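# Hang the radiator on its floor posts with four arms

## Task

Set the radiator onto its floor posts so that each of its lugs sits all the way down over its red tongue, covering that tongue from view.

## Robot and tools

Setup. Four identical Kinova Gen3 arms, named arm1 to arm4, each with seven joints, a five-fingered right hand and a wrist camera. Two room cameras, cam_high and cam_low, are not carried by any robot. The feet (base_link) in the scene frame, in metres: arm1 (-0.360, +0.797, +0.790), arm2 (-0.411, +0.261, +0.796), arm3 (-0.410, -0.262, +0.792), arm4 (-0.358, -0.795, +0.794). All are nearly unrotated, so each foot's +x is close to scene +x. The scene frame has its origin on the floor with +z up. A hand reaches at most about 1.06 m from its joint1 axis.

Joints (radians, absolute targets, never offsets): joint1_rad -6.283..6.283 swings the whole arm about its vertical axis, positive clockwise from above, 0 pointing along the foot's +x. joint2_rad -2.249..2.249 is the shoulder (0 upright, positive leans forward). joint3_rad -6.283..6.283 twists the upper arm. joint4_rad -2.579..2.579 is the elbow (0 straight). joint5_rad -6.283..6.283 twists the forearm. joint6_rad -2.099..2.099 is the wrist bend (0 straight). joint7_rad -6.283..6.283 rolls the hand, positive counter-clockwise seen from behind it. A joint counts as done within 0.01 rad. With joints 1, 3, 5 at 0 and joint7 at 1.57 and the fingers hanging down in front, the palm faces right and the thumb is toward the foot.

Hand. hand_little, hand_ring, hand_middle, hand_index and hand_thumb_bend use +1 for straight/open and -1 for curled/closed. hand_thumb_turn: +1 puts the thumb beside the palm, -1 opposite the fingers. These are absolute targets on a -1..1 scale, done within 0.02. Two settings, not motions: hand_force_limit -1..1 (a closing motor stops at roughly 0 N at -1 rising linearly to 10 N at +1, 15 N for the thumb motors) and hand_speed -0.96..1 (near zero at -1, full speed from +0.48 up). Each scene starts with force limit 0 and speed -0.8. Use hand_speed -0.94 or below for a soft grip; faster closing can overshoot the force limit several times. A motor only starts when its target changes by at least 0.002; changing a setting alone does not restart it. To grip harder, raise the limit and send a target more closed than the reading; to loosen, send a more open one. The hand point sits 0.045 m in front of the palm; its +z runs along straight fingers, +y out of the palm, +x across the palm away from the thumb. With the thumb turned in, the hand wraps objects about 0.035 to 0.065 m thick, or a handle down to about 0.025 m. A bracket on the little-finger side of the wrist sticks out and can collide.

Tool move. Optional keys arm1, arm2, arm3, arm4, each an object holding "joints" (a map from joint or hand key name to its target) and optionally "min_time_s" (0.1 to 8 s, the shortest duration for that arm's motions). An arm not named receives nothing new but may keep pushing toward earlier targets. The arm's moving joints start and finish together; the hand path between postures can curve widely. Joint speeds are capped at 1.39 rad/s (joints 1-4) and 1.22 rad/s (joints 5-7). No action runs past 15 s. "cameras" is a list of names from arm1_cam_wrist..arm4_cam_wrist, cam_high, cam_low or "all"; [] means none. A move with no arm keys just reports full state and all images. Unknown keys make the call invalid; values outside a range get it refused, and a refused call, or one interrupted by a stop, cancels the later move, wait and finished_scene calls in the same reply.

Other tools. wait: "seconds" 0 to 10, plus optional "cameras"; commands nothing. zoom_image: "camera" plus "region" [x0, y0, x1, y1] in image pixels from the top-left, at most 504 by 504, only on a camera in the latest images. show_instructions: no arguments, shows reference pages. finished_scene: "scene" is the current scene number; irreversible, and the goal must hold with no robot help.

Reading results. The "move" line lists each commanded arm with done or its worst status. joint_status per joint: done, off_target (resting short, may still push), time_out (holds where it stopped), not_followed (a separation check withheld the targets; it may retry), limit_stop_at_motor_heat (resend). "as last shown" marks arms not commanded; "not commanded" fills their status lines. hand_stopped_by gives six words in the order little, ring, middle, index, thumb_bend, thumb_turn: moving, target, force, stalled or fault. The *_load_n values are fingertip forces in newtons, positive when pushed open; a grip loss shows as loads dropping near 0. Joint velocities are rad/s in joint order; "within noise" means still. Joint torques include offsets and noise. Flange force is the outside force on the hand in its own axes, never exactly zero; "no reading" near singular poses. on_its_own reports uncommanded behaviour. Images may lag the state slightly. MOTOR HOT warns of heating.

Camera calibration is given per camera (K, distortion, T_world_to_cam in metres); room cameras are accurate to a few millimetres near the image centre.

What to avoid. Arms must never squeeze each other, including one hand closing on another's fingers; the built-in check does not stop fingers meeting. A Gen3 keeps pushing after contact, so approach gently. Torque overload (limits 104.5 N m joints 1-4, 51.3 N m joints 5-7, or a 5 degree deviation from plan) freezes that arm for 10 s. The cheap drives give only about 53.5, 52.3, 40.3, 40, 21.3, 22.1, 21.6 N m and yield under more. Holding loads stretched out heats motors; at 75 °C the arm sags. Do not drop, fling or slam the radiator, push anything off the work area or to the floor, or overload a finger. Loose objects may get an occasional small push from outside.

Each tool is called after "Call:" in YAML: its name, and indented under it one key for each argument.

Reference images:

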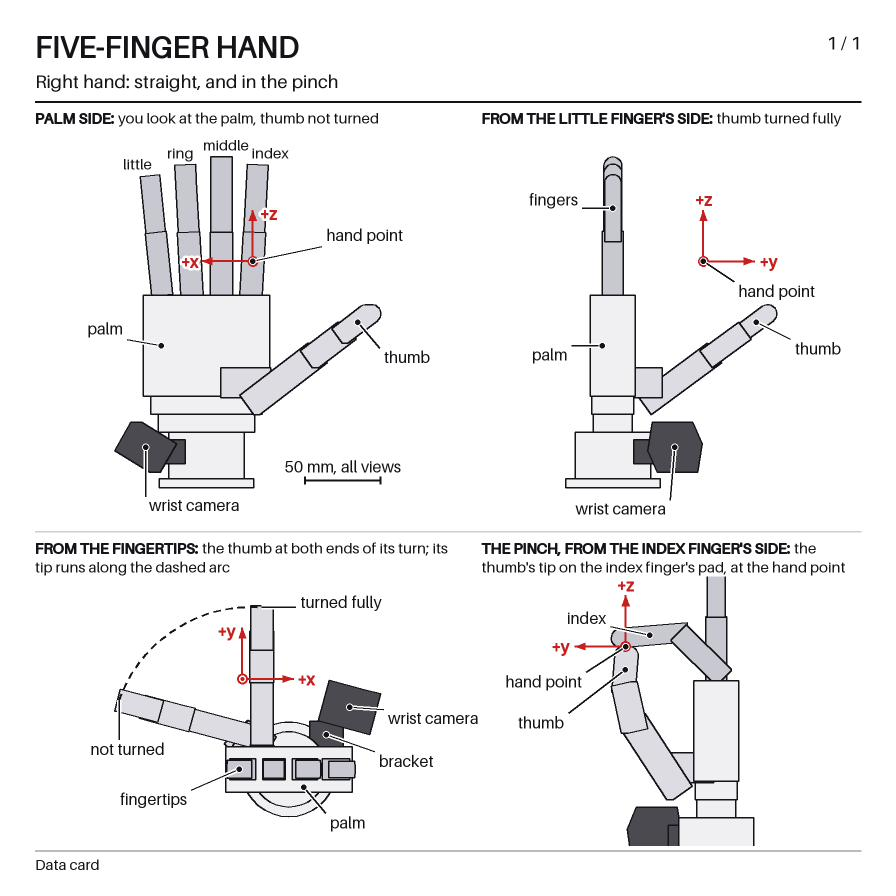

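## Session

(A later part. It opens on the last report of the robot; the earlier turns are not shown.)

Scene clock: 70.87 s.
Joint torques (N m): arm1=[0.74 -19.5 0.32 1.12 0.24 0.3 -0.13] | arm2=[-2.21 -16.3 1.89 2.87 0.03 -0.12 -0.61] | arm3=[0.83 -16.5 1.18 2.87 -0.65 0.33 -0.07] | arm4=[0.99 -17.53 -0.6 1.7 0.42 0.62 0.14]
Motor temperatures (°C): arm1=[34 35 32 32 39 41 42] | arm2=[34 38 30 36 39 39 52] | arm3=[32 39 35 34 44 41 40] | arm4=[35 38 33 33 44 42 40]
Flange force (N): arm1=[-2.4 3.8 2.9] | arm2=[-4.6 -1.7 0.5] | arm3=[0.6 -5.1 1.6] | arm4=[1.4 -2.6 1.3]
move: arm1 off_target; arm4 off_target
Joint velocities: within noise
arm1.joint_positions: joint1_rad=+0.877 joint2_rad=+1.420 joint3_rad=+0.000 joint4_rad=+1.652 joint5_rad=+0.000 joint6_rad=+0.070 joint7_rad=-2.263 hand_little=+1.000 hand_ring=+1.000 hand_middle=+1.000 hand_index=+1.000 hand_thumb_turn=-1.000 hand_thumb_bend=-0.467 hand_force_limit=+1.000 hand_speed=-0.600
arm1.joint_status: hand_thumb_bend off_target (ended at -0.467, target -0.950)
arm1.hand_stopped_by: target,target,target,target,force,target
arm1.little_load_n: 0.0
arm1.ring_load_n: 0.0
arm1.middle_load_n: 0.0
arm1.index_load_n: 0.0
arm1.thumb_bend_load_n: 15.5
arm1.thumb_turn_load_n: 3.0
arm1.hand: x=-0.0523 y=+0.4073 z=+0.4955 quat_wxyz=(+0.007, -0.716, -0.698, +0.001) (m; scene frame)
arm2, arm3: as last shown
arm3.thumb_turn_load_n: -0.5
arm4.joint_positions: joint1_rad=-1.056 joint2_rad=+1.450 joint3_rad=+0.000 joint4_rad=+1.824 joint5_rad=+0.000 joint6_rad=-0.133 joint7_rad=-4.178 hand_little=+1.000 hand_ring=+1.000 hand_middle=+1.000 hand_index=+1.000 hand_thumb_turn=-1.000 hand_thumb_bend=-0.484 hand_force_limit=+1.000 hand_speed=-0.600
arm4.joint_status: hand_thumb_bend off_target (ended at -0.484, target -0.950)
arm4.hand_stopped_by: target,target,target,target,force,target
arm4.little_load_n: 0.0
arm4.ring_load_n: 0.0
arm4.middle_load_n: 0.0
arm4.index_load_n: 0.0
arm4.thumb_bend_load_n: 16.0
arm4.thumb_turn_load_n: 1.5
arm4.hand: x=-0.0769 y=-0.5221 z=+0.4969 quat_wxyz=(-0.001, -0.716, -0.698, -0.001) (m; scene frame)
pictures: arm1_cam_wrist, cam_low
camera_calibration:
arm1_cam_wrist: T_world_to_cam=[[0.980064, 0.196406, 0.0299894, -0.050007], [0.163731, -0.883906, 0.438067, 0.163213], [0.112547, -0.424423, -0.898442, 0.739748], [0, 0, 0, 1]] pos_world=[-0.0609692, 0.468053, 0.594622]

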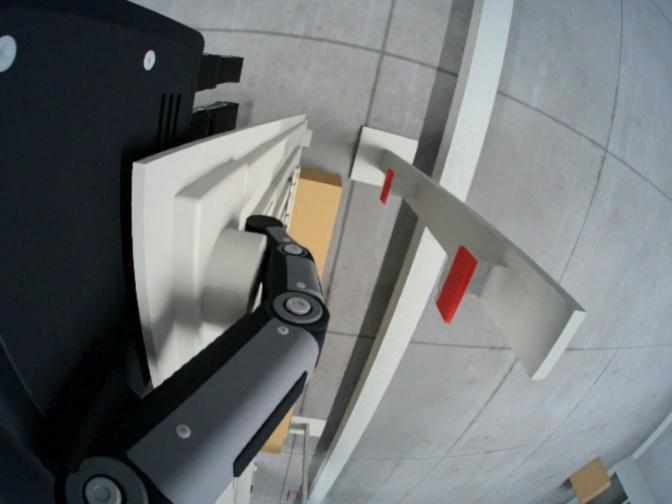

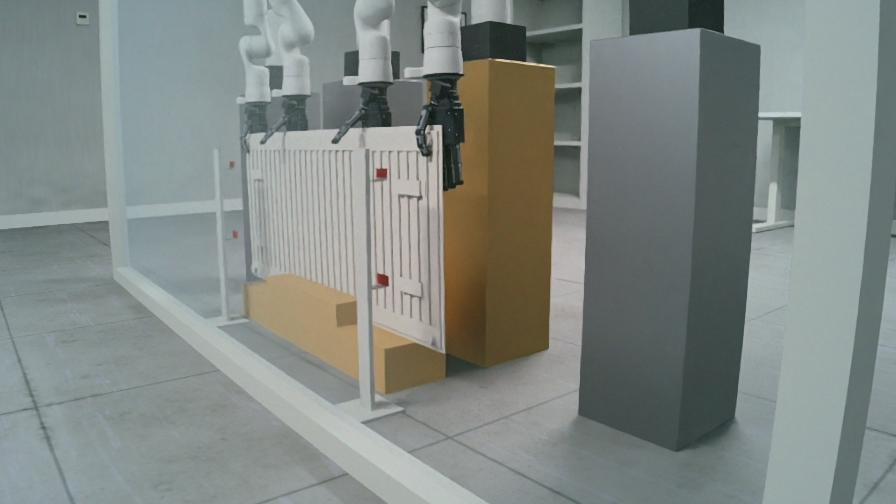

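Call:
move:
  arm2: {"joints":{"hand_thumb_bend":-0.93,"hand_speed":-0.6,"hand_force_limit":1.0,"hand_index":0.87,"hand_middle":0.87,"hand_ring":0.87,"hand_little":0.87}}
  arm3: {"joints":{"hand_thumb_bend":-0.93,"hand_speed":-0.6,"hand_force_limit":1.0,"hand_index":0.87,"hand_middle":0.87,"hand_ring":0.87,"hand_little":0.87}}

Call:
move:
  arm2: {"joints":{"hand_speed":-0.9,"hand_force_limit":0.6,"hand_index":-0.2,"hand_middle":-0.2,"hand_ring":-0.2,"hand_little":-0.2}}
  arm3: {"joints":{"hand_speed":-0.9,"hand_force_limit":0.6,"hand_index":-0.2,"hand_middle":-0.2,"hand_ring":-0.2,"hand_little":-0.2}}

Call:
move:
  arm2: {"joints":{"hand_force_limit":1.0,"hand_index":-0.3,"hand_middle":-0.3,"hand_ring":-0.3,"hand_little":-0.3}}
  arm3: {"joints":{"hand_force_limit":1.0,"hand_index":-0.3,"hand_middle":-0.3,"hand_ring":-0.3,"hand_little":-0.3}}
  cameras: ["arm2_cam_wrist","arm3_cam_wrist"]

Scene clock: 74.70 s.
Joint torques (N m): arm1=[0.31 -19.01 -0.27 0.34 0.19 -0.02 -0.15] | arm2=[-2.2 -16.64 1.38 3.47 0 -0.35 -0.77] | arm3=[0.81 -17.05 1.19 3.18 -0.74 0.05 -0.2] | arm4=[1.95 -17.7 1.2 0.31 0.51 0 0.33]
Motor temperatures (°C): arm1=[34 35 32 32 39 41 42] | arm2=[34 38 30 36 39 39 52] | arm3=[32 39 35 34 44 41 40] | arm4=[35 38 33 33 44 42 40]
Flange force (N): arm1=[-1.7 2.0 0.1] | arm2=[-5.5 0.1 2.6] | arm3=[0.4 -4.0 3.5] | arm4=[1.3 -6.4 -1.4]
move: arm2 off_target; arm3 off_target
Joint velocities: within noise
arm1, arm4: as last shown
arm2.joint_positions: joint1_rad=+0.153 joint2_rad=+1.495 joint3_rad=+0.000 joint4_rad=+2.050 joint5_rad=+0.000 joint6_rad=-0.404 joint7_rad=-3.011 hand_little=+0.870 hand_ring=+0.870 hand_middle=+0.871 hand_index=+0.870 hand_thumb_turn=-1.000 hand_thumb_bend=-0.480 hand_force_limit=+1.000 hand_speed=-0.600
arm2.joint_status: hand_thumb_bend off_target (ended at -0.480, target -0.930); the others done
arm2.hand_stopped_by: target,target,target,target,force,target
arm2.little_load_n: 0.0
arm2.ring_load_n: 3.5
arm2.middle_load_n: 8.0
arm2.index_load_n: 0.0
arm2.thumb_bend_load_n: 15.5
arm2.thumb_turn_load_n: 1.5
arm2.hand: x=-0.0640 y=+0.1611 z=+0.4994 quat_wxyz=(+0.005, -0.716, -0.698, -0.003) (m; scene frame)
arm3.joint_positions: joint1_rad=-0.158 joint2_rad=+1.515 joint3_rad=+0.000 joint4_rad=+2.105 joint5_rad=+0.000 joint6_rad=-0.478 joint7_rad=-3.390 hand_little=+0.870 hand_ring=+0.870 hand_middle=+0.871 hand_index=+0.870 hand_thumb_turn=-1.000 hand_thumb_bend=-0.446 hand_force_limit=+1.000 hand_speed=-0.600
arm3.joint_status: hand_thumb_bend off_target (ended at -0.446, target -0.930); the others done
arm3.hand_stopped_by: target,target,target,target,force,target
arm3.little_load_n: 0.0
arm3.ring_load_n: 0.0
arm3.middle_load_n: 7.0
arm3.index_load_n: 0.0
arm3.thumb_bend_load_n: 13.5
arm3.thumb_turn_load_n: 1.0
arm3.hand: x=-0.0757 y=-0.2583 z=+0.4996 quat_wxyz=(-0.001, -0.716, -0.698, -0.001) (m; scene frame)
arm4.middle_load_n: 0.5
arm4.thumb_bend_load_n: 15.5
arm4.thumb_turn_load_n: 2.0
pictures: none

Scene clock: 78.70 s.
Joint torques (N m): arm1=[0.04 -19.27 -0.58 -0.28 0.19 -0.29 -0.14] | arm2=[-2.38 -17.53 0.5 3.96 0.14 -0.37 -0.89] | arm3=[0.56 -17.78 0.45 4.07 -0.65 0.15 -0.29] | arm4=[2.38 -17.61 1.96 -0.04 0.46 -0.15 0.38]
Motor temperatures (°C): arm1=[34 35 32 32 39 41 42] | arm2=[34 38 30 36 39 39 52] | arm3=[32 39 35 34 44 41 40] | arm4=[35 38 33 33 44 42 40]
Flange force (N): arm1=[-1.2 0.9 -0.7] | arm2=[-6.6 0.4 5.9] | arm3=[-0.7 -2.8 7.4] | arm4=[1.4 -7.8 -2.4]
move: arm2 off_target; arm3 off_target
Joint velocities: within noise
arm1, arm4: as last shown
arm1.thumb_bend_load_n: 16.0
arm2.joint_positions: joint1_rad=+0.153 joint2_rad=+1.495 joint3_rad=+0.000 joint4_rad=+2.050 joint5_rad=+0.000 joint6_rad=-0.404 joint7_rad=-3.011 hand_little=+0.826 hand_ring=+0.855 hand_middle=+0.870 hand_index=+0.780 hand_thumb_turn=-1.000 hand_thumb_bend=-0.479 hand_force_limit=+0.600 hand_speed=-0.900
arm2.joint_status: hand_little off_target (ended at +0.826, target -0.200); hand_ring off_target (ended at +0.855, target -0.200); hand_middle off_target (ended at +0.870, target -0.200); hand_index off_target (ended at +0.780, target -0.200); the others done
arm2.hand_stopped_by: force,force,force,force,force,target
arm2.little_load_n: 6.5
arm2.ring_load_n: 6.5
arm2.middle_load_n: 3.0
arm2.index_load_n: 9.0
arm2.thumb_bend_load_n: 19.0
arm2.thumb_turn_load_n: 2.0
arm2.hand: x=-0.0640 y=+0.1611 z=+0.4994 quat_wxyz=(+0.005, -0.716, -0.698, -0.003) (m; scene frame)
arm3.joint_positions: joint1_rad=-0.158 joint2_rad=+1.515 joint3_rad=+0.000 joint4_rad=+2.105 joint5_rad=+0.000 joint6_rad=-0.478 joint7_rad=-3.390 hand_little=+0.817 hand_ring=+0.770 hand_middle=+0.864 hand_index=+0.845 hand_thumb_turn=-1.000 hand_thumb_bend=-0.445 hand_force_limit=+0.600 hand_speed=-0.900
arm3.joint_status: hand_little off_target (ended at +0.817, target -0.200); hand_ring off_target (ended at +0.770, target -0.200); hand_middle off_target (ended at +0.864, target -0.200); hand_index off_target (ended at +0.845, target -0.200); the others done
arm3.hand_stopped_by: force,force,force,force,force,target
arm3.little_load_n: 4.5
arm3.ring_load_n: 8.0
arm3.middle_load_n: 1.5
arm3.index_load_n: 7.5
arm3.thumb_bend_load_n: 22.0
arm3.thumb_turn_load_n: 3.5
arm3.hand: x=-0.0757 y=-0.2583 z=+0.4996 quat_wxyz=(-0.001, -0.716, -0.698, -0.001) (m; scene frame)
arm4.middle_load_n: 0.0
pictures: none

Scene clock: 79.23 s.
Joint torques (N m): arm1=[0.17 -19.25 -0.53 -0.21 0.18 -0.24 -0.15] | arm2=[-2.06 -16.95 0.61 3.64 -0.07 -0.52 -1.1] | arm3=[0.94 -18.13 0.61 4.6 -0.92 0.07 -0.52] | arm4=[3.52 -17.96 3.86 0.14 0.45 -0.11 0.48]
Motor temperatures (°C): arm1=[34 35 32 32 39 41 42] | arm2=[34 38 30 36 39 39 52] | arm3=[32 39 35 34 44 41 40] | arm4=[35 38 33 33 44 42 40]
Flange force (N): arm1=[-1.1 1.1 -0.5] | arm2=[-6.3 0.8 3.7] | arm3=[-0.1 -1.8 9.4] | arm4=[3.4 -10.4 -1.2]
move: arm2 off_target; arm3 off_target
Joint velocities: within noise
arm1, arm4: as last shown
arm1.thumb_turn_load_n: 3.5
arm2.joint_positions: joint1_rad=+0.153 joint2_rad=+1.495 joint3_rad=+0.000 joint4_rad=+2.050 joint5_rad=+0.000 joint6_rad=-0.404 joint7_rad=-3.011 hand_little=+0.801 hand_ring=+0.839 hand_middle=+0.846 hand_index=+0.773 hand_thumb_turn=-1.000 hand_thumb_bend=-0.477 hand_force_limit=+1.000 hand_speed=-0.900
arm2.joint_status: hand_little off_target (ended at +0.801, target -0.300); hand_ring off_target (ended at +0.839, target -0.300); hand_middle off_target (ended at +0.846, target -0.300); hand_index off_target (ended at +0.773, target -0.300); the others done
arm2.hand_stopped_by: force,force,force,force,force,target
arm2.little_load_n: 10.5
arm2.ring_load_n: 7.0
arm2.middle_load_n: 11.5
arm2.index_load_n: 4.0
arm2.thumb_bend_load_n: 24.0
arm2.thumb_turn_load_n: 3.0
arm2.hand: x=-0.0640 y=+0.1611 z=+0.4994 quat_wxyz=(+0.005, -0.716, -0.698, -0.003) (m; scene frame)
arm3.joint_positions: joint1_rad=-0.158 joint2_rad=+1.515 joint3_rad=+0.000 joint4_rad=+2.105 joint5_rad=+0.000 joint6_rad=-0.478 joint7_rad=-3.390 hand_little=+0.782 hand_ring=+0.754 hand_middle=+0.830 hand_index=+0.829 hand_thumb_turn=-1.000 hand_thumb_bend=-0.443 hand_force_limit=+1.000 hand_speed=-0.900
arm3.joint_status: hand_little off_target (ended at +0.782, target -0.300); hand_ring off_target (ended at +0.754, target -0.300); hand_middle off_target (ended at +0.830, target -0.300); hand_index off_target (ended at +0.829, target -0.300); the others done
arm3.hand_stopped_by: force,force,force,force,force,target
arm3.little_load_n: 11.0
arm3.ring_load_n: 3.0
arm3.middle_load_n: 11.5
arm3.index_load_n: 4.0
arm3.thumb_bend_load_n: 33.0
arm3.thumb_turn_load_n: 4.5
arm3.hand: x=-0.0757 y=-0.2583 z=+0.4996 quat_wxyz=(-0.001, -0.716, -0.698, -0.001) (m; scene frame)
arm4.thumb_bend_load_n: 15.0
arm4.thumb_turn_load_n: 1.5
pictures: arm2_cam_wrist, arm3_cam_wrist
camera_calibration:
arm2_cam_wrist: T_world_to_cam=[[0.964654, 0.261614, 0.0316239, 0.00138693], [0.220386, -0.866723, 0.44746, -0.0559546], [0.144471, -0.424675, -0.893745, 0.643513], [0, 0, 0, 1]] pos_world=[-0.0819752, 0.224424, 0.60013]
arm3_cam_wrist: T_world_to_cam=[[0.982549, 0.17941, 0.049076, 0.0950691], [0.145617, -0.906122, 0.397163, -0.402787], [0.115724, -0.383086, -0.916435, 0.483058], [0, 0, 0, 1]] pos_world=[-0.0906588, -0.196977, 0.597998]

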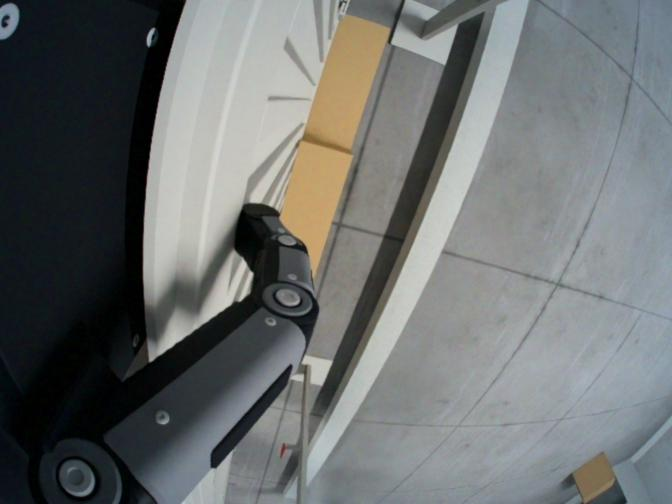

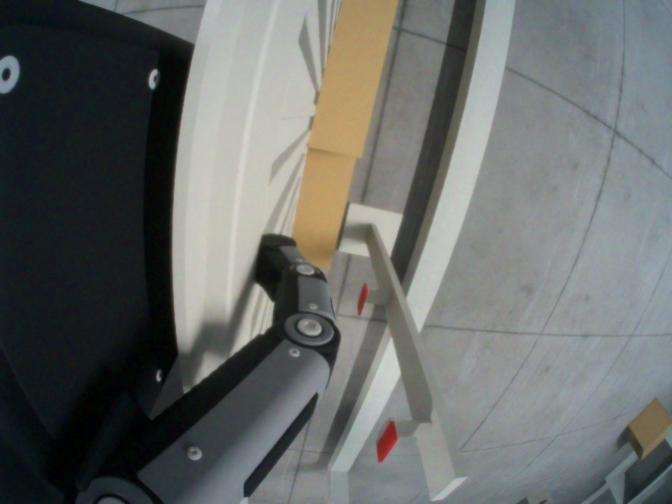

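Call:
move:
  arm1: {"joints":{"joint2_rad":1.40908,"joint4_rad":1.66052,"joint6_rad":0.07200},"min_time_s":2.5}
  arm2: {"joints":{"joint2_rad":1.49003,"joint4_rad":2.05457,"joint6_rad":-0.40301},"min_time_s":2.5}
  arm3: {"joints":{"joint2_rad":1.51212,"joint4_rad":2.10738,"joint6_rad":-0.47791},"min_time_s":2.5}
  arm4: {"joints":{"joint2_rad":1.43918,"joint4_rad":1.83318,"joint6_rad":-0.13076},"min_time_s":2.5}
  cameras: ["cam_low","arm1_cam_wrist"]

Scene clock: 82.73 s.
Joint torques (N m): arm1=[0.34 -35.5 -0.17 0.09 0.08 -0.27 -0.21] | arm2=[-2.23 -21.88 0.65 4.03 -0.06 -1.17 -1.08] | arm3=[1.02 -15.43 0.74 2.59 -0.95 -0.05 -0.52] | arm4=[3.98 -34.68 6.18 2.42 0.14 0.22 0.38]
Motor temperatures (°C): arm1=[34 35 32 32 39 41 42] | arm2=[34 39 30 36 39 39 52] | arm3=[32 39 35 34 44 41 40] | arm4=[35 39 33 33 44 42 39]
Flange force (N): arm1=[-4.1 3.7 38.7] | arm2=[-6.5 -1.1 16.5] | arm3=[0.1 -2.9 -1.7] | arm4=[4.1 -11.1 44.4]
move: arm1 done; arm2 done; arm3 done; arm4 done
Joint velocities: within noise
arm1.joint_positions: joint1_rad=+0.877 joint2_rad=+1.409 joint3_rad=+0.000 joint4_rad=+1.661 joint5_rad=+0.000 joint6_rad=+0.072 joint7_rad=-2.263 hand_little=+1.000 hand_ring=+1.000 hand_middle=+1.000 hand_index=+1.000 hand_thumb_turn=-1.000 hand_thumb_bend=-0.465 hand_force_limit=+1.000 hand_speed=-0.600
arm1.joint_status: all done
arm1.hand_stopped_by: target,target,target,target,force,target
arm1.little_load_n: 0.0
arm1.ring_load_n: 0.0
arm1.middle_load_n: 0.0
arm1.index_load_n: 0.0
arm1.thumb_bend_load_n: 24.5
arm1.thumb_turn_load_n: 5.0
arm1.hand: x=-0.0522 y=+0.4072 z=+0.5000 quat_wxyz=(+0.007, -0.716, -0.698, +0.001) (m; scene frame)
arm2.joint_positions: joint1_rad=+0.153 joint2_rad=+1.490 joint3_rad=+0.000 joint4_rad=+2.055 joint5_rad=+0.000 joint6_rad=-0.403 joint7_rad=-3.011 hand_little=+0.801 hand_ring=+0.839 hand_middle=+0.846 hand_index=+0.773 hand_thumb_turn=-1.000 hand_thumb_bend=-0.477 hand_force_limit=+1.000 hand_speed=-0.900
arm2.joint_status: all done
arm2.hand_stopped_by: force,force,force,force,force,target
arm2.little_load_n: 10.0
arm2.ring_load_n: 6.0
arm2.middle_load_n: 9.5
arm2.index_load_n: 2.0
arm2.thumb_bend_load_n: 21.5
arm2.thumb_turn_load_n: 2.5
arm2.hand: x=-0.0640 y=+0.1611 z=+0.5014 quat_wxyz=(+0.005, -0.716, -0.698, -0.003) (m; scene frame)
arm3.joint_positions: joint1_rad=-0.158 joint2_rad=+1.512 joint3_rad=+0.000 joint4_rad=+2.107 joint5_rad=+0.000 joint6_rad=-0.478 joint7_rad=-3.390 hand_little=+0.782 hand_ring=+0.754 hand_middle=+0.830 hand_index=+0.829 hand_thumb_turn=-1.000 hand_thumb_bend=-0.443 hand_force_limit=+1.000 hand_speed=-0.900
arm3.joint_status: all done
arm3.hand_stopped_by: force,force,force,force,force,target
arm3.little_load_n: 10.5
arm3.ring_load_n: 1.5
arm3.middle_load_n: 9.5
arm3.index_load_n: 2.0
arm3.thumb_bend_load_n: 29.0
arm3.thumb_turn_load_n: 4.0
arm3.hand: x=-0.0758 y=-0.2583 z=+0.5006 quat_wxyz=(-0.001, -0.716, -0.698, -0.001) (m; scene frame)
arm4.joint_positions: joint1_rad=-1.056 joint2_rad=+1.439 joint3_rad=+0.000 joint4_rad=+1.833 joint5_rad=+0.000 joint6_rad=-0.131 joint7_rad=-4.178 hand_little=+1.000 hand_ring=+1.000 hand_middle=+1.000 hand_index=+1.000 hand_thumb_turn=-1.000 hand_thumb_bend=-0.483 hand_force_limit=+1.000 hand_speed=-0.600
arm4.joint_status: all done
arm4.hand_stopped_by: target,target,target,target,force,target
arm4.little_load_n: 0.0
arm4.ring_load_n: 0.0
arm4.middle_load_n: 0.0
arm4.index_load_n: -0.5
arm4.thumb_bend_load_n: 21.5
arm4.thumb_turn_load_n: 1.5
arm4.hand: x=-0.0770 y=-0.5221 z=+0.5014 quat_wxyz=(-0.001, -0.716, -0.698, -0.001) (m; scene frame)
pictures: arm1_cam_wrist, cam_low
camera_calibration:
arm1_cam_wrist: T_world_to_cam=[[0.980064, 0.196406, 0.0299894, -0.0502203], [0.163731, -0.883906, 0.438067, 0.161137], [0.112547, -0.424423, -0.898442, 0.743737], [0, 0, 0, 1]] pos_world=[-0.0608692, 0.467953, 0.599122]

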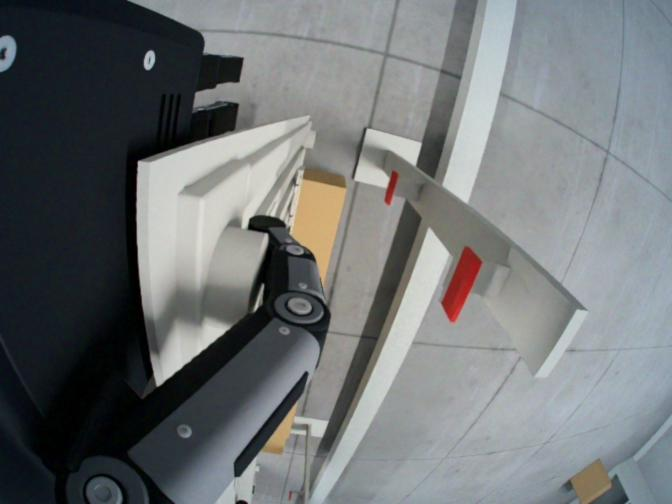

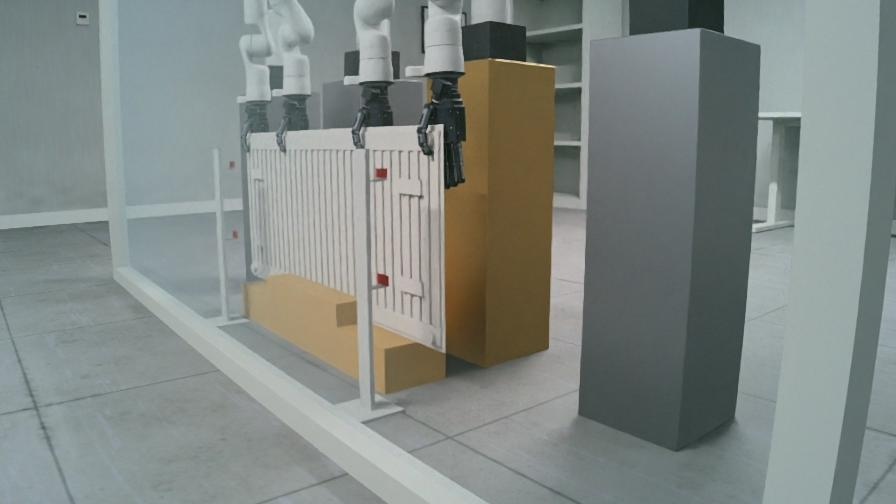

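Call:
move:
  arm1: {"joints":{"joint2_rad":1.33767,"joint4_rad":1.71335,"joint6_rad":0.09057},"min_time_s":3.5}
  arm2: {"joints":{"joint2_rad":1.41496,"joint4_rad":2.11642,"joint6_rad":-0.38979},"min_time_s":3.5}
  arm3: {"joints":{"joint2_rad":1.43142,"joint4_rad":2.17563,"joint6_rad":-0.46546},"min_time_s":3.5}
  arm4: {"joints":{"joint2_rad":1.36537,"joint4_rad":1.89064,"joint6_rad":-0.11442},"min_time_s":3.5}
  cameras: ["cam_low","arm1_cam_wrist"]

Scene clock: 87.67 s.
Joint torques (N m): arm1=[0.01 -35.05 -0.54 -0.57 0.16 -0.36 -0.14] | arm2=[-1.38 -19.92 2.55 2.3 -0.43 -1.45 -1.05] | arm3=[0.57 -21.64 0.43 6.14 -0.8 -0.03 -0.42] | arm4=[3.23 -29.64 4.74 0.98 0.53 -0.09 0.61]
Motor temperatures (°C): arm1=[34 36 32 32 39 41 42] | arm2=[34 39 30 36 39 39 52] | arm3=[32 39 35 34 44 41 40] | arm4=[35 40 33 33 44 42 39]
Flange force (N): arm1=[-3.8 2.8 37.0] | arm2=[-3.3 -1.8 8.4] | arm3=[-1.1 -1.6 22.1] | arm4=[2.7 -10.4 30.2]
move: arm1 done; arm2 done; arm3 done; arm4 done
Joint velocities: within noise
arm1.joint_positions: joint1_rad=+0.877 joint2_rad=+1.338 joint3_rad=+0.000 joint4_rad=+1.713 joint5_rad=+0.000 joint6_rad=+0.091 joint7_rad=-2.263 hand_little=+1.000 hand_ring=+1.000 hand_middle=+1.000 hand_index=+1.000 hand_thumb_turn=-1.000 hand_thumb_bend=-0.465 hand_force_limit=+1.000 hand_speed=-0.600
arm1.joint_status: all done
arm1.hand_stopped_by: target,target,target,target,force,target
arm1.little_load_n: 0.0
arm1.ring_load_n: 0.0
arm1.middle_load_n: 0.0
arm1.index_load_n: 0.0
arm1.thumb_bend_load_n: 24.5
arm1.thumb_turn_load_n: 5.0
arm1.hand: x=-0.0519 y=+0.4070 z=+0.5300 quat_wxyz=(+0.007, -0.716, -0.698, +0.001) (m; scene frame)
arm2.joint_positions: joint1_rad=+0.153 joint2_rad=+1.415 joint3_rad=+0.000 joint4_rad=+2.116 joint5_rad=+0.000 joint6_rad=-0.390 joint7_rad=-3.011 hand_little=+0.801 hand_ring=+0.839 hand_middle=+0.846 hand_index=+0.773 hand_thumb_turn=-1.000 hand_thumb_bend=-0.477 hand_force_limit=+1.000 hand_speed=-0.900
arm2.joint_status: all done
arm2.hand_stopped_by: force,force,force,force,force,target
arm2.little_load_n: 9.0
arm2.ring_load_n: 5.5
arm2.middle_load_n: 10.0
arm2.index_load_n: 2.5
arm2.thumb_bend_load_n: 21.5
arm2.thumb_turn_load_n: 2.5
arm2.hand: x=-0.0638 y=+0.1607 z=+0.5311 quat_wxyz=(+0.005, -0.716, -0.698, -0.003) (m; scene frame)
arm3.joint_positions: joint1_rad=-0.158 joint2_rad=+1.431 joint3_rad=+0.000 joint4_rad=+2.176 joint5_rad=+0.000 joint6_rad=-0.465 joint7_rad=-3.390 hand_little=+0.782 hand_ring=+0.754 hand_middle=+0.830 hand_index=+0.829 hand_thumb_turn=-1.000 hand_thumb_bend=-0.443 hand_force_limit=+1.000 hand_speed=-0.900
arm3.joint_status: all done
arm3.hand_stopped_by: force,force,force,force,force,target
arm3.little_load_n: 10.0
arm3.ring_load_n: 1.5
arm3.middle_load_n: 10.0
arm3.index_load_n: 3.0
arm3.thumb_bend_load_n: 33.0
arm3.thumb_turn_load_n: 4.0
arm3.hand: x=-0.0757 y=-0.2582 z=+0.5326 quat_wxyz=(-0.001, -0.716, -0.698, -0.001) (m; scene frame)
arm4.joint_positions: joint1_rad=-1.056 joint2_rad=+1.365 joint3_rad=+0.000 joint4_rad=+1.891 joint5_rad=+0.000 joint6_rad=-0.114 joint7_rad=-4.178 hand_little=+1.000 hand_ring=+1.000 hand_middle=+1.000 hand_index=+1.000 hand_thumb_turn=-1.000 hand_thumb_bend=-0.483 hand_force_limit=+1.000 hand_speed=-0.600
arm4.joint_status: all done
arm4.hand_stopped_by: target,target,target,target,force,target
arm4.little_load_n: 0.0
arm4.ring_load_n: 0.0
arm4.middle_load_n: 0.0
arm4.index_load_n: 0.0
arm4.thumb_bend_load_n: 21.5
arm4.thumb_turn_load_n: 2.0
arm4.hand: x=-0.0771 y=-0.5222 z=+0.5314 quat_wxyz=(-0.001, -0.716, -0.698, -0.001) (m; scene frame)
pictures: arm1_cam_wrist, cam_low
camera_calibration:
arm1_cam_wrist: T_world_to_cam=[[0.980064, 0.196406, 0.0299894, -0.0512737], [0.163731, -0.883906, 0.438067, 0.14783], [0.112547, -0.424423, -0.898442, 0.770493], [0, 0, 0, 1]] pos_world=[-0.0606692, 0.467753, 0.629022]

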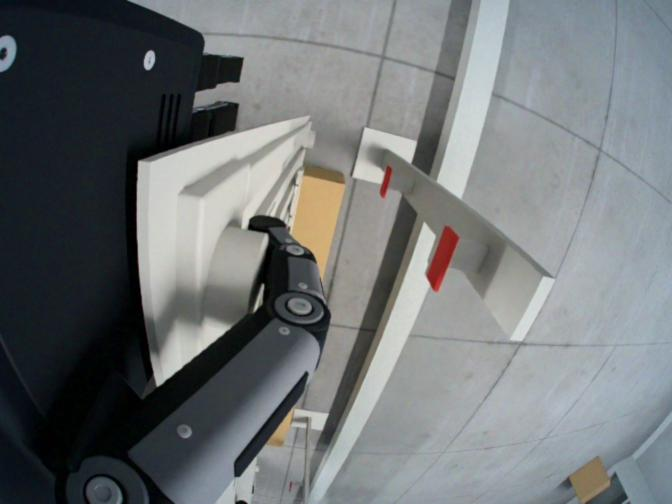

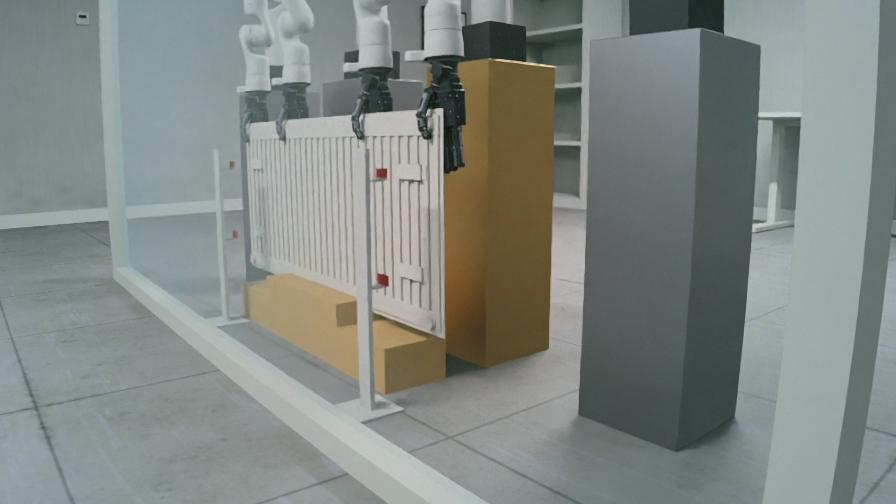

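Call:
move:
  arm1: {"joints":{"joint1_rad":0.84707,"joint2_rad":1.25,"joint4_rad":1.82079,"joint6_rad":0.0708,"joint7_rad":-2.29302},"min_time_s":4}
  arm2: {"joints":{"joint1_rad":0.08511,"joint2_rad":1.32281,"joint4_rad":2.19603,"joint6_rad":-0.37725,"joint7_rad":-3.07898},"min_time_s":4}
  arm3: {"joints":{"joint1_rad":-0.22708,"joint2_rad":1.33396,"joint4_rad":2.23419,"joint6_rad":-0.42656,"joint7_rad":-3.45917},"min_time_s":4}
  arm4: {"joints":{"joint1_rad":-1.08298,"joint2_rad":1.27482,"joint4_rad":1.89866,"joint6_rad":-0.03189,"joint7_rad":-4.20507},"min_time_s":4}
  cameras: ["cam_low"]

Scene clock: 94.60 s.
Joint torques (N m): arm1=[0.6 -32.52 0.27 -0.41 0.11 -0.35 -0.24] | arm2=[-1.58 -20.13 2.45 4.73 -0.4 -0.36 -0.99] | arm3=[1.34 -19.92 1.63 4.84 -1.15 0.08 -0.53] | arm4=[1.95 -31.2 1.69 -0.6 0.53 0 0.33]
Motor temperatures (°C): arm1=[34 37 32 32 39 41 42] | arm2=[34 39 30 36 39 39 52] | arm3=[32 39 35 34 44 41 40] | arm4=[35 41 33 33 44 42 39]
Flange force (N): arm1=[-2.1 3.1 33.0] | arm2=[-4.5 0.6 15.4] | arm3=[1.0 -2.7 16.3] | arm4=[-0.3 -7.2 32.4]
move: arm1 done; arm2 done; arm3 done; arm4 done
Joint velocities: within noise
arm1.joint_positions: joint1_rad=+0.847 joint2_rad=+1.250 joint3_rad=+0.000 joint4_rad=+1.821 joint5_rad=+0.000 joint6_rad=+0.071 joint7_rad=-2.293 hand_little=+1.000 hand_ring=+1.000 hand_middle=+1.000 hand_index=+1.000 hand_thumb_turn=-1.000 hand_thumb_bend=-0.464 hand_force_limit=+1.000 hand_speed=-0.600
arm1.joint_status: all done
arm1.hand_stopped_by: target,target,target,target,force,target
arm1.little_load_n: 0.0
arm1.ring_load_n: 0.0
arm1.middle_load_n: 0.0
arm1.index_load_n: 0.0
arm1.thumb_bend_load_n: 29.5
arm1.thumb_turn_load_n: 5.5
arm1.hand: x=-0.0514 y=+0.4268 z=+0.5651 quat_wxyz=(+0.007, -0.716, -0.698, +0.001) (m; scene frame)
arm2.joint_positions: joint1_rad=+0.085 joint2_rad=+1.323 joint3_rad=+0.000 joint4_rad=+2.196 joint5_rad=+0.000 joint6_rad=-0.377 joint7_rad=-3.079 hand_little=+0.801 hand_ring=+0.839 hand_middle=+0.846 hand_index=+0.773 hand_thumb_turn=-1.000 hand_thumb_bend=-0.477 hand_force_limit=+1.000 hand_speed=-0.900
arm2.joint_status: all done
arm2.hand_stopped_by: force,force,force,force,force,target
arm2.little_load_n: 8.0
arm2.ring_load_n: 3.0
arm2.middle_load_n: 6.0
arm2.index_load_n: 0.0
arm2.thumb_bend_load_n: 16.5
arm2.thumb_turn_load_n: 1.5
arm2.hand: x=-0.0637 y=+0.1804 z=+0.5678 quat_wxyz=(+0.005, -0.716, -0.698, -0.003) (m; scene frame)
arm3.joint_positions: joint1_rad=-0.227 joint2_rad=+1.334 joint3_rad=+0.000 joint4_rad=+2.234 joint5_rad=+0.000 joint6_rad=-0.427 joint7_rad=-3.459 hand_little=+0.782 hand_ring=+0.754 hand_middle=+0.830 hand_index=+0.828 hand_thumb_turn=-1.000 hand_thumb_bend=-0.443 hand_force_limit=+1.000 hand_speed=-0.900
arm3.joint_status: all done
arm3.hand_stopped_by: force,force,force,force,force,target
arm3.little_load_n: 10.5
arm3.ring_load_n: 0.0
arm3.middle_load_n: 7.5
arm3.index_load_n: 0.0
arm3.thumb_bend_load_n: 25.0
arm3.thumb_turn_load_n: 1.5
arm3.hand: x=-0.0757 y=-0.2384 z=+0.5676 quat_wxyz=(-0.001, -0.716, -0.698, -0.001) (m; scene frame)
arm4.joint_positions: joint1_rad=-1.083 joint2_rad=+1.275 joint3_rad=+0.000 joint4_rad=+1.899 joint5_rad=+0.000 joint6_rad=-0.032 joint7_rad=-4.205 hand_little=+1.000 hand_ring=+1.000 hand_middle=+1.000 hand_index=+1.000 hand_thumb_turn=-1.000 hand_thumb_bend=-0.482 hand_force_limit=+1.000 hand_speed=-0.600
arm4.joint_status: all done
arm4.hand_stopped_by: target,target,target,target,force,target
arm4.little_load_n: 0.0
arm4.ring_load_n: 0.0
arm4.middle_load_n: 0.0
arm4.index_load_n: 0.0
arm4.thumb_bend_load_n: 24.0
arm4.thumb_turn_load_n: 3.0
arm4.hand: x=-0.0770 y=-0.5023 z=+0.5664 quat_wxyz=(-0.001, -0.716, -0.698, -0.001) (m; scene frame)
pictures: cam_low

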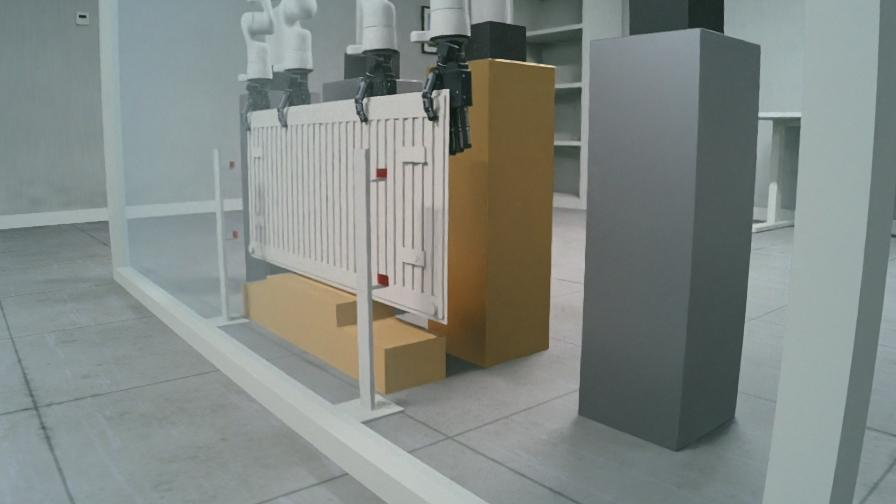

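Call:
move:
  arm1: {"joints":{"joint1_rad":0.79546,"joint2_rad":1.16203,"joint4_rad":1.89085,"joint6_rad":0.08871,"joint7_rad":-2.34463},"min_time_s":4}
  arm2: {"joints":{"joint1_rad":0.01891,"joint2_rad":1.21601,"joint4_rad":2.2264,"joint6_rad":-0.30082,"joint7_rad":-3.14518},"min_time_s":4}
  arm3: {"joints":{"joint1_rad":-0.277,"joint2_rad":1.21731,"joint4_rad":2.24693,"joint6_rad":-0.32265,"joint7_rad":-3.50909},"min_time_s":4}
  arm4: {"joints":{"joint1_rad":-1.08139,"joint2_rad":1.18862,"joint4_rad":1.8748,"joint6_rad":0.07817,"joint7_rad":-4.20348},"min_time_s":4}
  cameras: ["cam_low","arm1_cam_wrist","arm4_cam_wrist"]

Scene clock: 100.03 s.
Joint torques (N m): arm1=[0.13 -32.41 -0.08 -0.41 0.34 -0.33 -0.02] | arm2=[-2.35 -20.52 1.38 3.5 -0.09 -0.54 -0.84] | arm3=[0.89 -19.88 1.3 2.81 -0.95 -0.05 -0.39] | arm4=[2.46 -30.59 2.33 0.23 0.57 1.43 0.26]
Motor temperatures (°C): arm1=[34 38 32 32 39 41 42] | arm2=[34 39 30 36 39 39 52] | arm3=[32 39 35 34 44 41 40] | arm4=[35 42 33 33 44 42 39]
Flange force (N): arm1=[-3.2 3.6 34.6] | arm2=[-6.8 0.5 15.4] | arm3=[-0.4 -3.6 14.0] | arm4=[4.0 -5.5 33.8]
move: arm1 done; arm2 done; arm3 done; arm4 done
Joint velocities: within noise
arm1.joint_positions: joint1_rad=+0.795 joint2_rad=+1.162 joint3_rad=+0.000 joint4_rad=+1.891 joint5_rad=+0.000 joint6_rad=+0.089 joint7_rad=-2.345 hand_little=+1.000 hand_ring=+1.000 hand_middle=+1.000 hand_index=+1.000 hand_thumb_turn=-1.000 hand_thumb_bend=-0.464 hand_force_limit=+1.000 hand_speed=-0.600
arm1.joint_status: all done
arm1.hand_stopped_by: target,target,target,target,force,target
arm1.little_load_n: 0.0
arm1.ring_load_n: 0.0
arm1.middle_load_n: -0.5
arm1.index_load_n: 0.0
arm1.thumb_bend_load_n: 29.0
arm1.thumb_turn_load_n: 5.5
arm1.hand: x=-0.0391 y=+0.4454 z=+0.6001 quat_wxyz=(+0.007, -0.716, -0.698, +0.001) (m; scene frame)
arm2.joint_positions: joint1_rad=+0.019 joint2_rad=+1.216 joint3_rad=+0.000 joint4_rad=+2.226 joint5_rad=+0.000 joint6_rad=-0.301 joint7_rad=-3.145 hand_little=+0.801 hand_ring=+0.839 hand_middle=+0.846 hand_index=+0.773 hand_thumb_turn=-1.000 hand_thumb_bend=-0.477 hand_force_limit=+1.000 hand_speed=-0.900
arm2.joint_status: all done
arm2.hand_stopped_by: force,force,force,force,force,target
arm2.little_load_n: 6.5
arm2.ring_load_n: 2.5
arm2.middle_load_n: 7.0
arm2.index_load_n: 1.5
arm2.thumb_bend_load_n: 15.5
arm2.thumb_turn_load_n: 2.0
arm2.hand: x=-0.0516 y=+0.1990 z=+0.6029 quat_wxyz=(+0.005, -0.716, -0.698, -0.003) (m; scene frame)
arm3.joint_positions: joint1_rad=-0.277 joint2_rad=+1.217 joint3_rad=+0.000 joint4_rad=+2.247 joint5_rad=+0.000 joint6_rad=-0.323 joint7_rad=-3.509 hand_little=+0.782 hand_ring=+0.754 hand_middle=+0.830 hand_index=+0.828 hand_thumb_turn=-1.000 hand_thumb_bend=-0.443 hand_force_limit=+1.000 hand_speed=-0.900
arm3.joint_status: all done
arm3.hand_stopped_by: force,force,force,force,force,target
arm3.little_load_n: 7.0
arm3.ring_load_n: 0.0
arm3.middle_load_n: 7.0
arm3.index_load_n: 0.5
arm3.thumb_bend_load_n: 21.5
arm3.thumb_turn_load_n: 2.5
arm3.hand: x=-0.0637 y=-0.2194 z=+0.6026 quat_wxyz=(-0.001, -0.716, -0.698, -0.001) (m; scene frame)
arm4.joint_positions: joint1_rad=-1.081 joint2_rad=+1.189 joint3_rad=+0.000 joint4_rad=+1.875 joint5_rad=+0.000 joint6_rad=+0.078 joint7_rad=-4.203 hand_little=+1.000 hand_ring=+1.000 hand_middle=+1.000 hand_index=+1.000 hand_thumb_turn=-1.000 hand_thumb_bend=-0.482 hand_force_limit=+1.000 hand_speed=-0.600
arm4.joint_status: all done
arm4.hand_stopped_by: target,target,target,target,force,target
arm4.little_load_n: 0.0
arm4.ring_load_n: 0.0
arm4.middle_load_n: 0.0
arm4.index_load_n: 0.0
arm4.thumb_bend_load_n: 24.0
arm4.thumb_turn_load_n: 2.5
arm4.hand: x=-0.0651 y=-0.4833 z=+0.6014 quat_wxyz=(-0.001, -0.716, -0.698, -0.001) (m; scene frame)
pictures: arm1_cam_wrist, arm4_cam_wrist, cam_low
camera_calibration:
arm1_cam_wrist: T_world_to_cam=[[0.980064, 0.196406, 0.0299894, -0.0735638], [0.163731, -0.883906, 0.438067, 0.148907], [0.112547, -0.424423, -0.898442, 0.84841], [0, 0, 0, 1]] pos_world=[-0.0477692, 0.506153, 0.699222]
arm4_cam_wrist: T_world_to_cam=[[0.974139, 0.225798, -0.00826411, 0.186384], [0.207853, -0.881179, 0.424641, -0.653967], [0.0886009, -0.415378, -0.905324, 0.467122], [0, 0, 0, 1]] pos_world=[-0.0870225, -0.424316, 0.702138]

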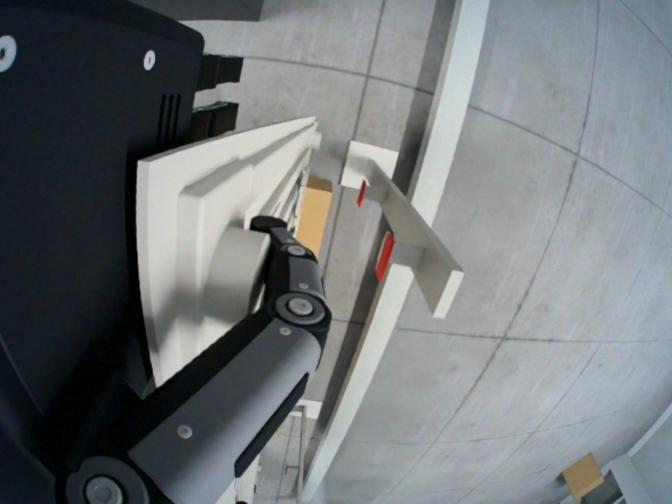

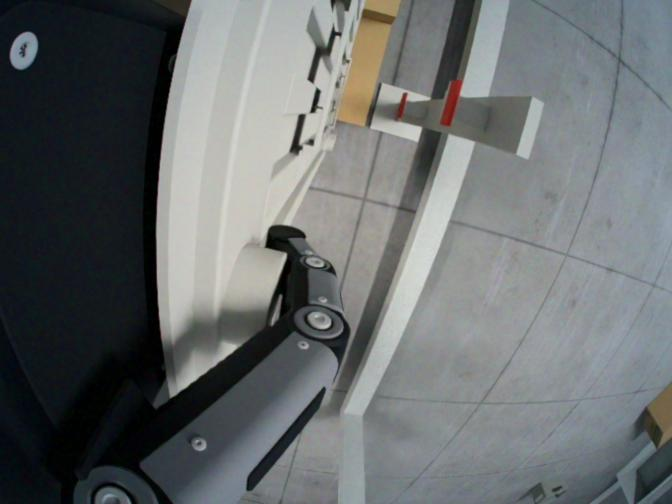

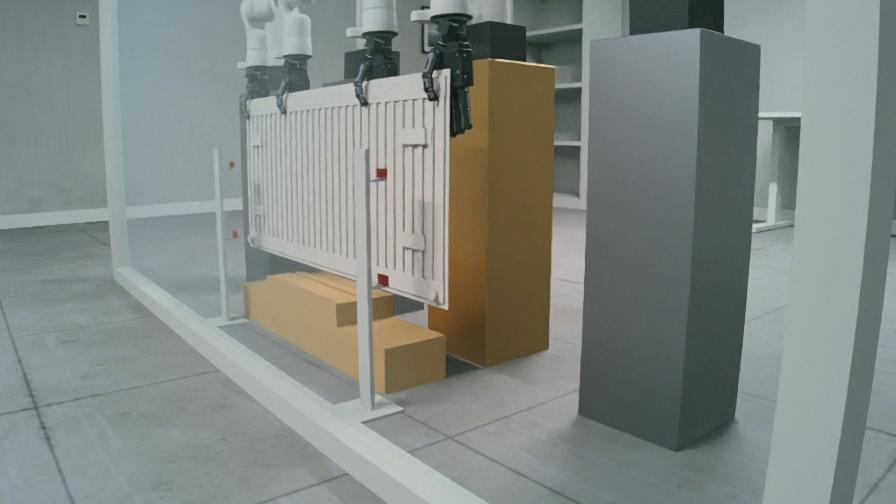

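Call:
zoom_image:
  camera: "arm4_cam_wrist"
  region: [270, 0, 470, 160]

Call:
zoom_image:
  camera: "arm1_cam_wrist"
  region: [250, 110, 410, 290]

Call:
zoom_image:
  camera: "cam_low"
  region: [360, 60, 470, 310]

Call:
zoom_image:
  camera: "cam_low"
  region: [205, 80, 305, 260]

Scaled by 2.520 from the camera's 672x504 image, which has a finer 960x720 frame.

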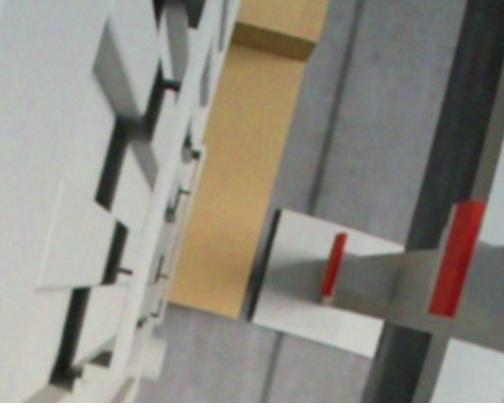

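Scaled by 2.800 from the camera's 672x504 image, which has a finer 960x720 frame.

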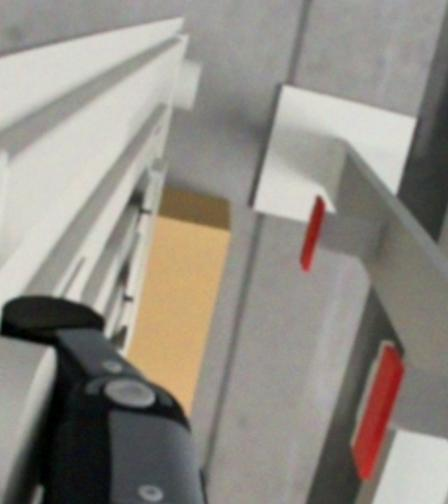

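Scaled by 2.016 from the camera's 896x504 image, which has a finer 1280x720 frame.

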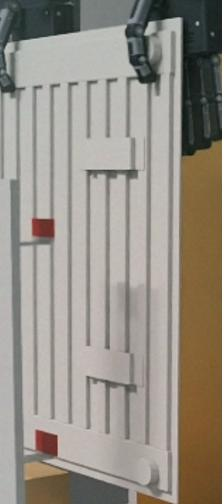

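Scaled by 2.800 from the camera's 896x504 image, which has a finer 1280x720 frame.

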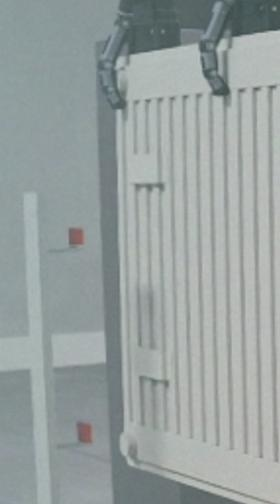

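Call:
zoom_image:
  camera: "arm4_cam_wrist"
  region: [270, 0, 370, 170]

Call:
zoom_image:
  camera: "cam_low"
  region: [380, 80, 440, 180]

Scaled by 2.965 from the camera's 672x504 image, which has a finer 960x720 frame.

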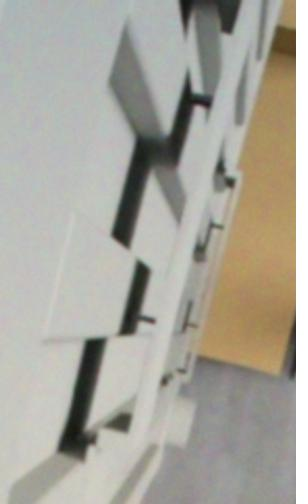

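Scaled by 5.040 from the camera's 896x504 image, which has a finer 1280x720 frame.

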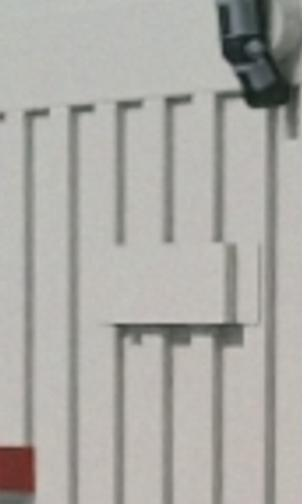

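Call:
zoom_image:
  camera: "arm4_cam_wrist"
  region: [310, 0, 380, 80]

Call:
zoom_image:
  camera: "arm4_cam_wrist"
  region: [280, 70, 350, 170]

Call:
zoom_image:
  camera: "arm1_cam_wrist"
  region: [260, 110, 340, 250]

Scaled by 6.300 from the camera's 672x504 image, which has a finer 960x720 frame.

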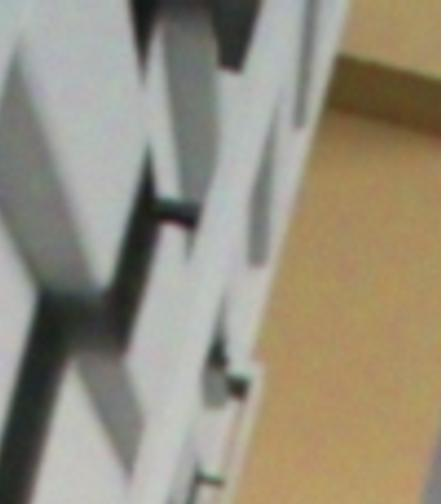

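Scaled by 5.040 from the camera's 672x504 image, which has a finer 960x720 frame.

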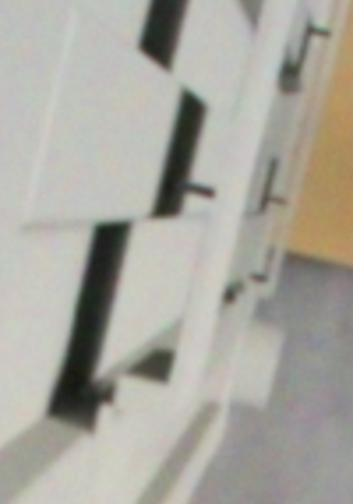

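Scaled by 3.600 from the camera's 672x504 image, which has a finer 960x720 frame.

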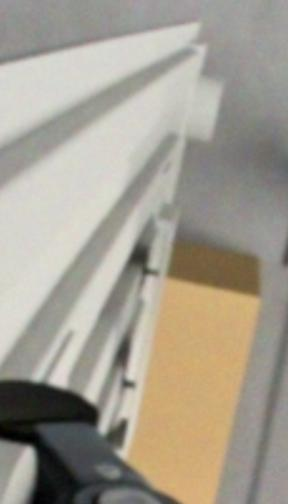

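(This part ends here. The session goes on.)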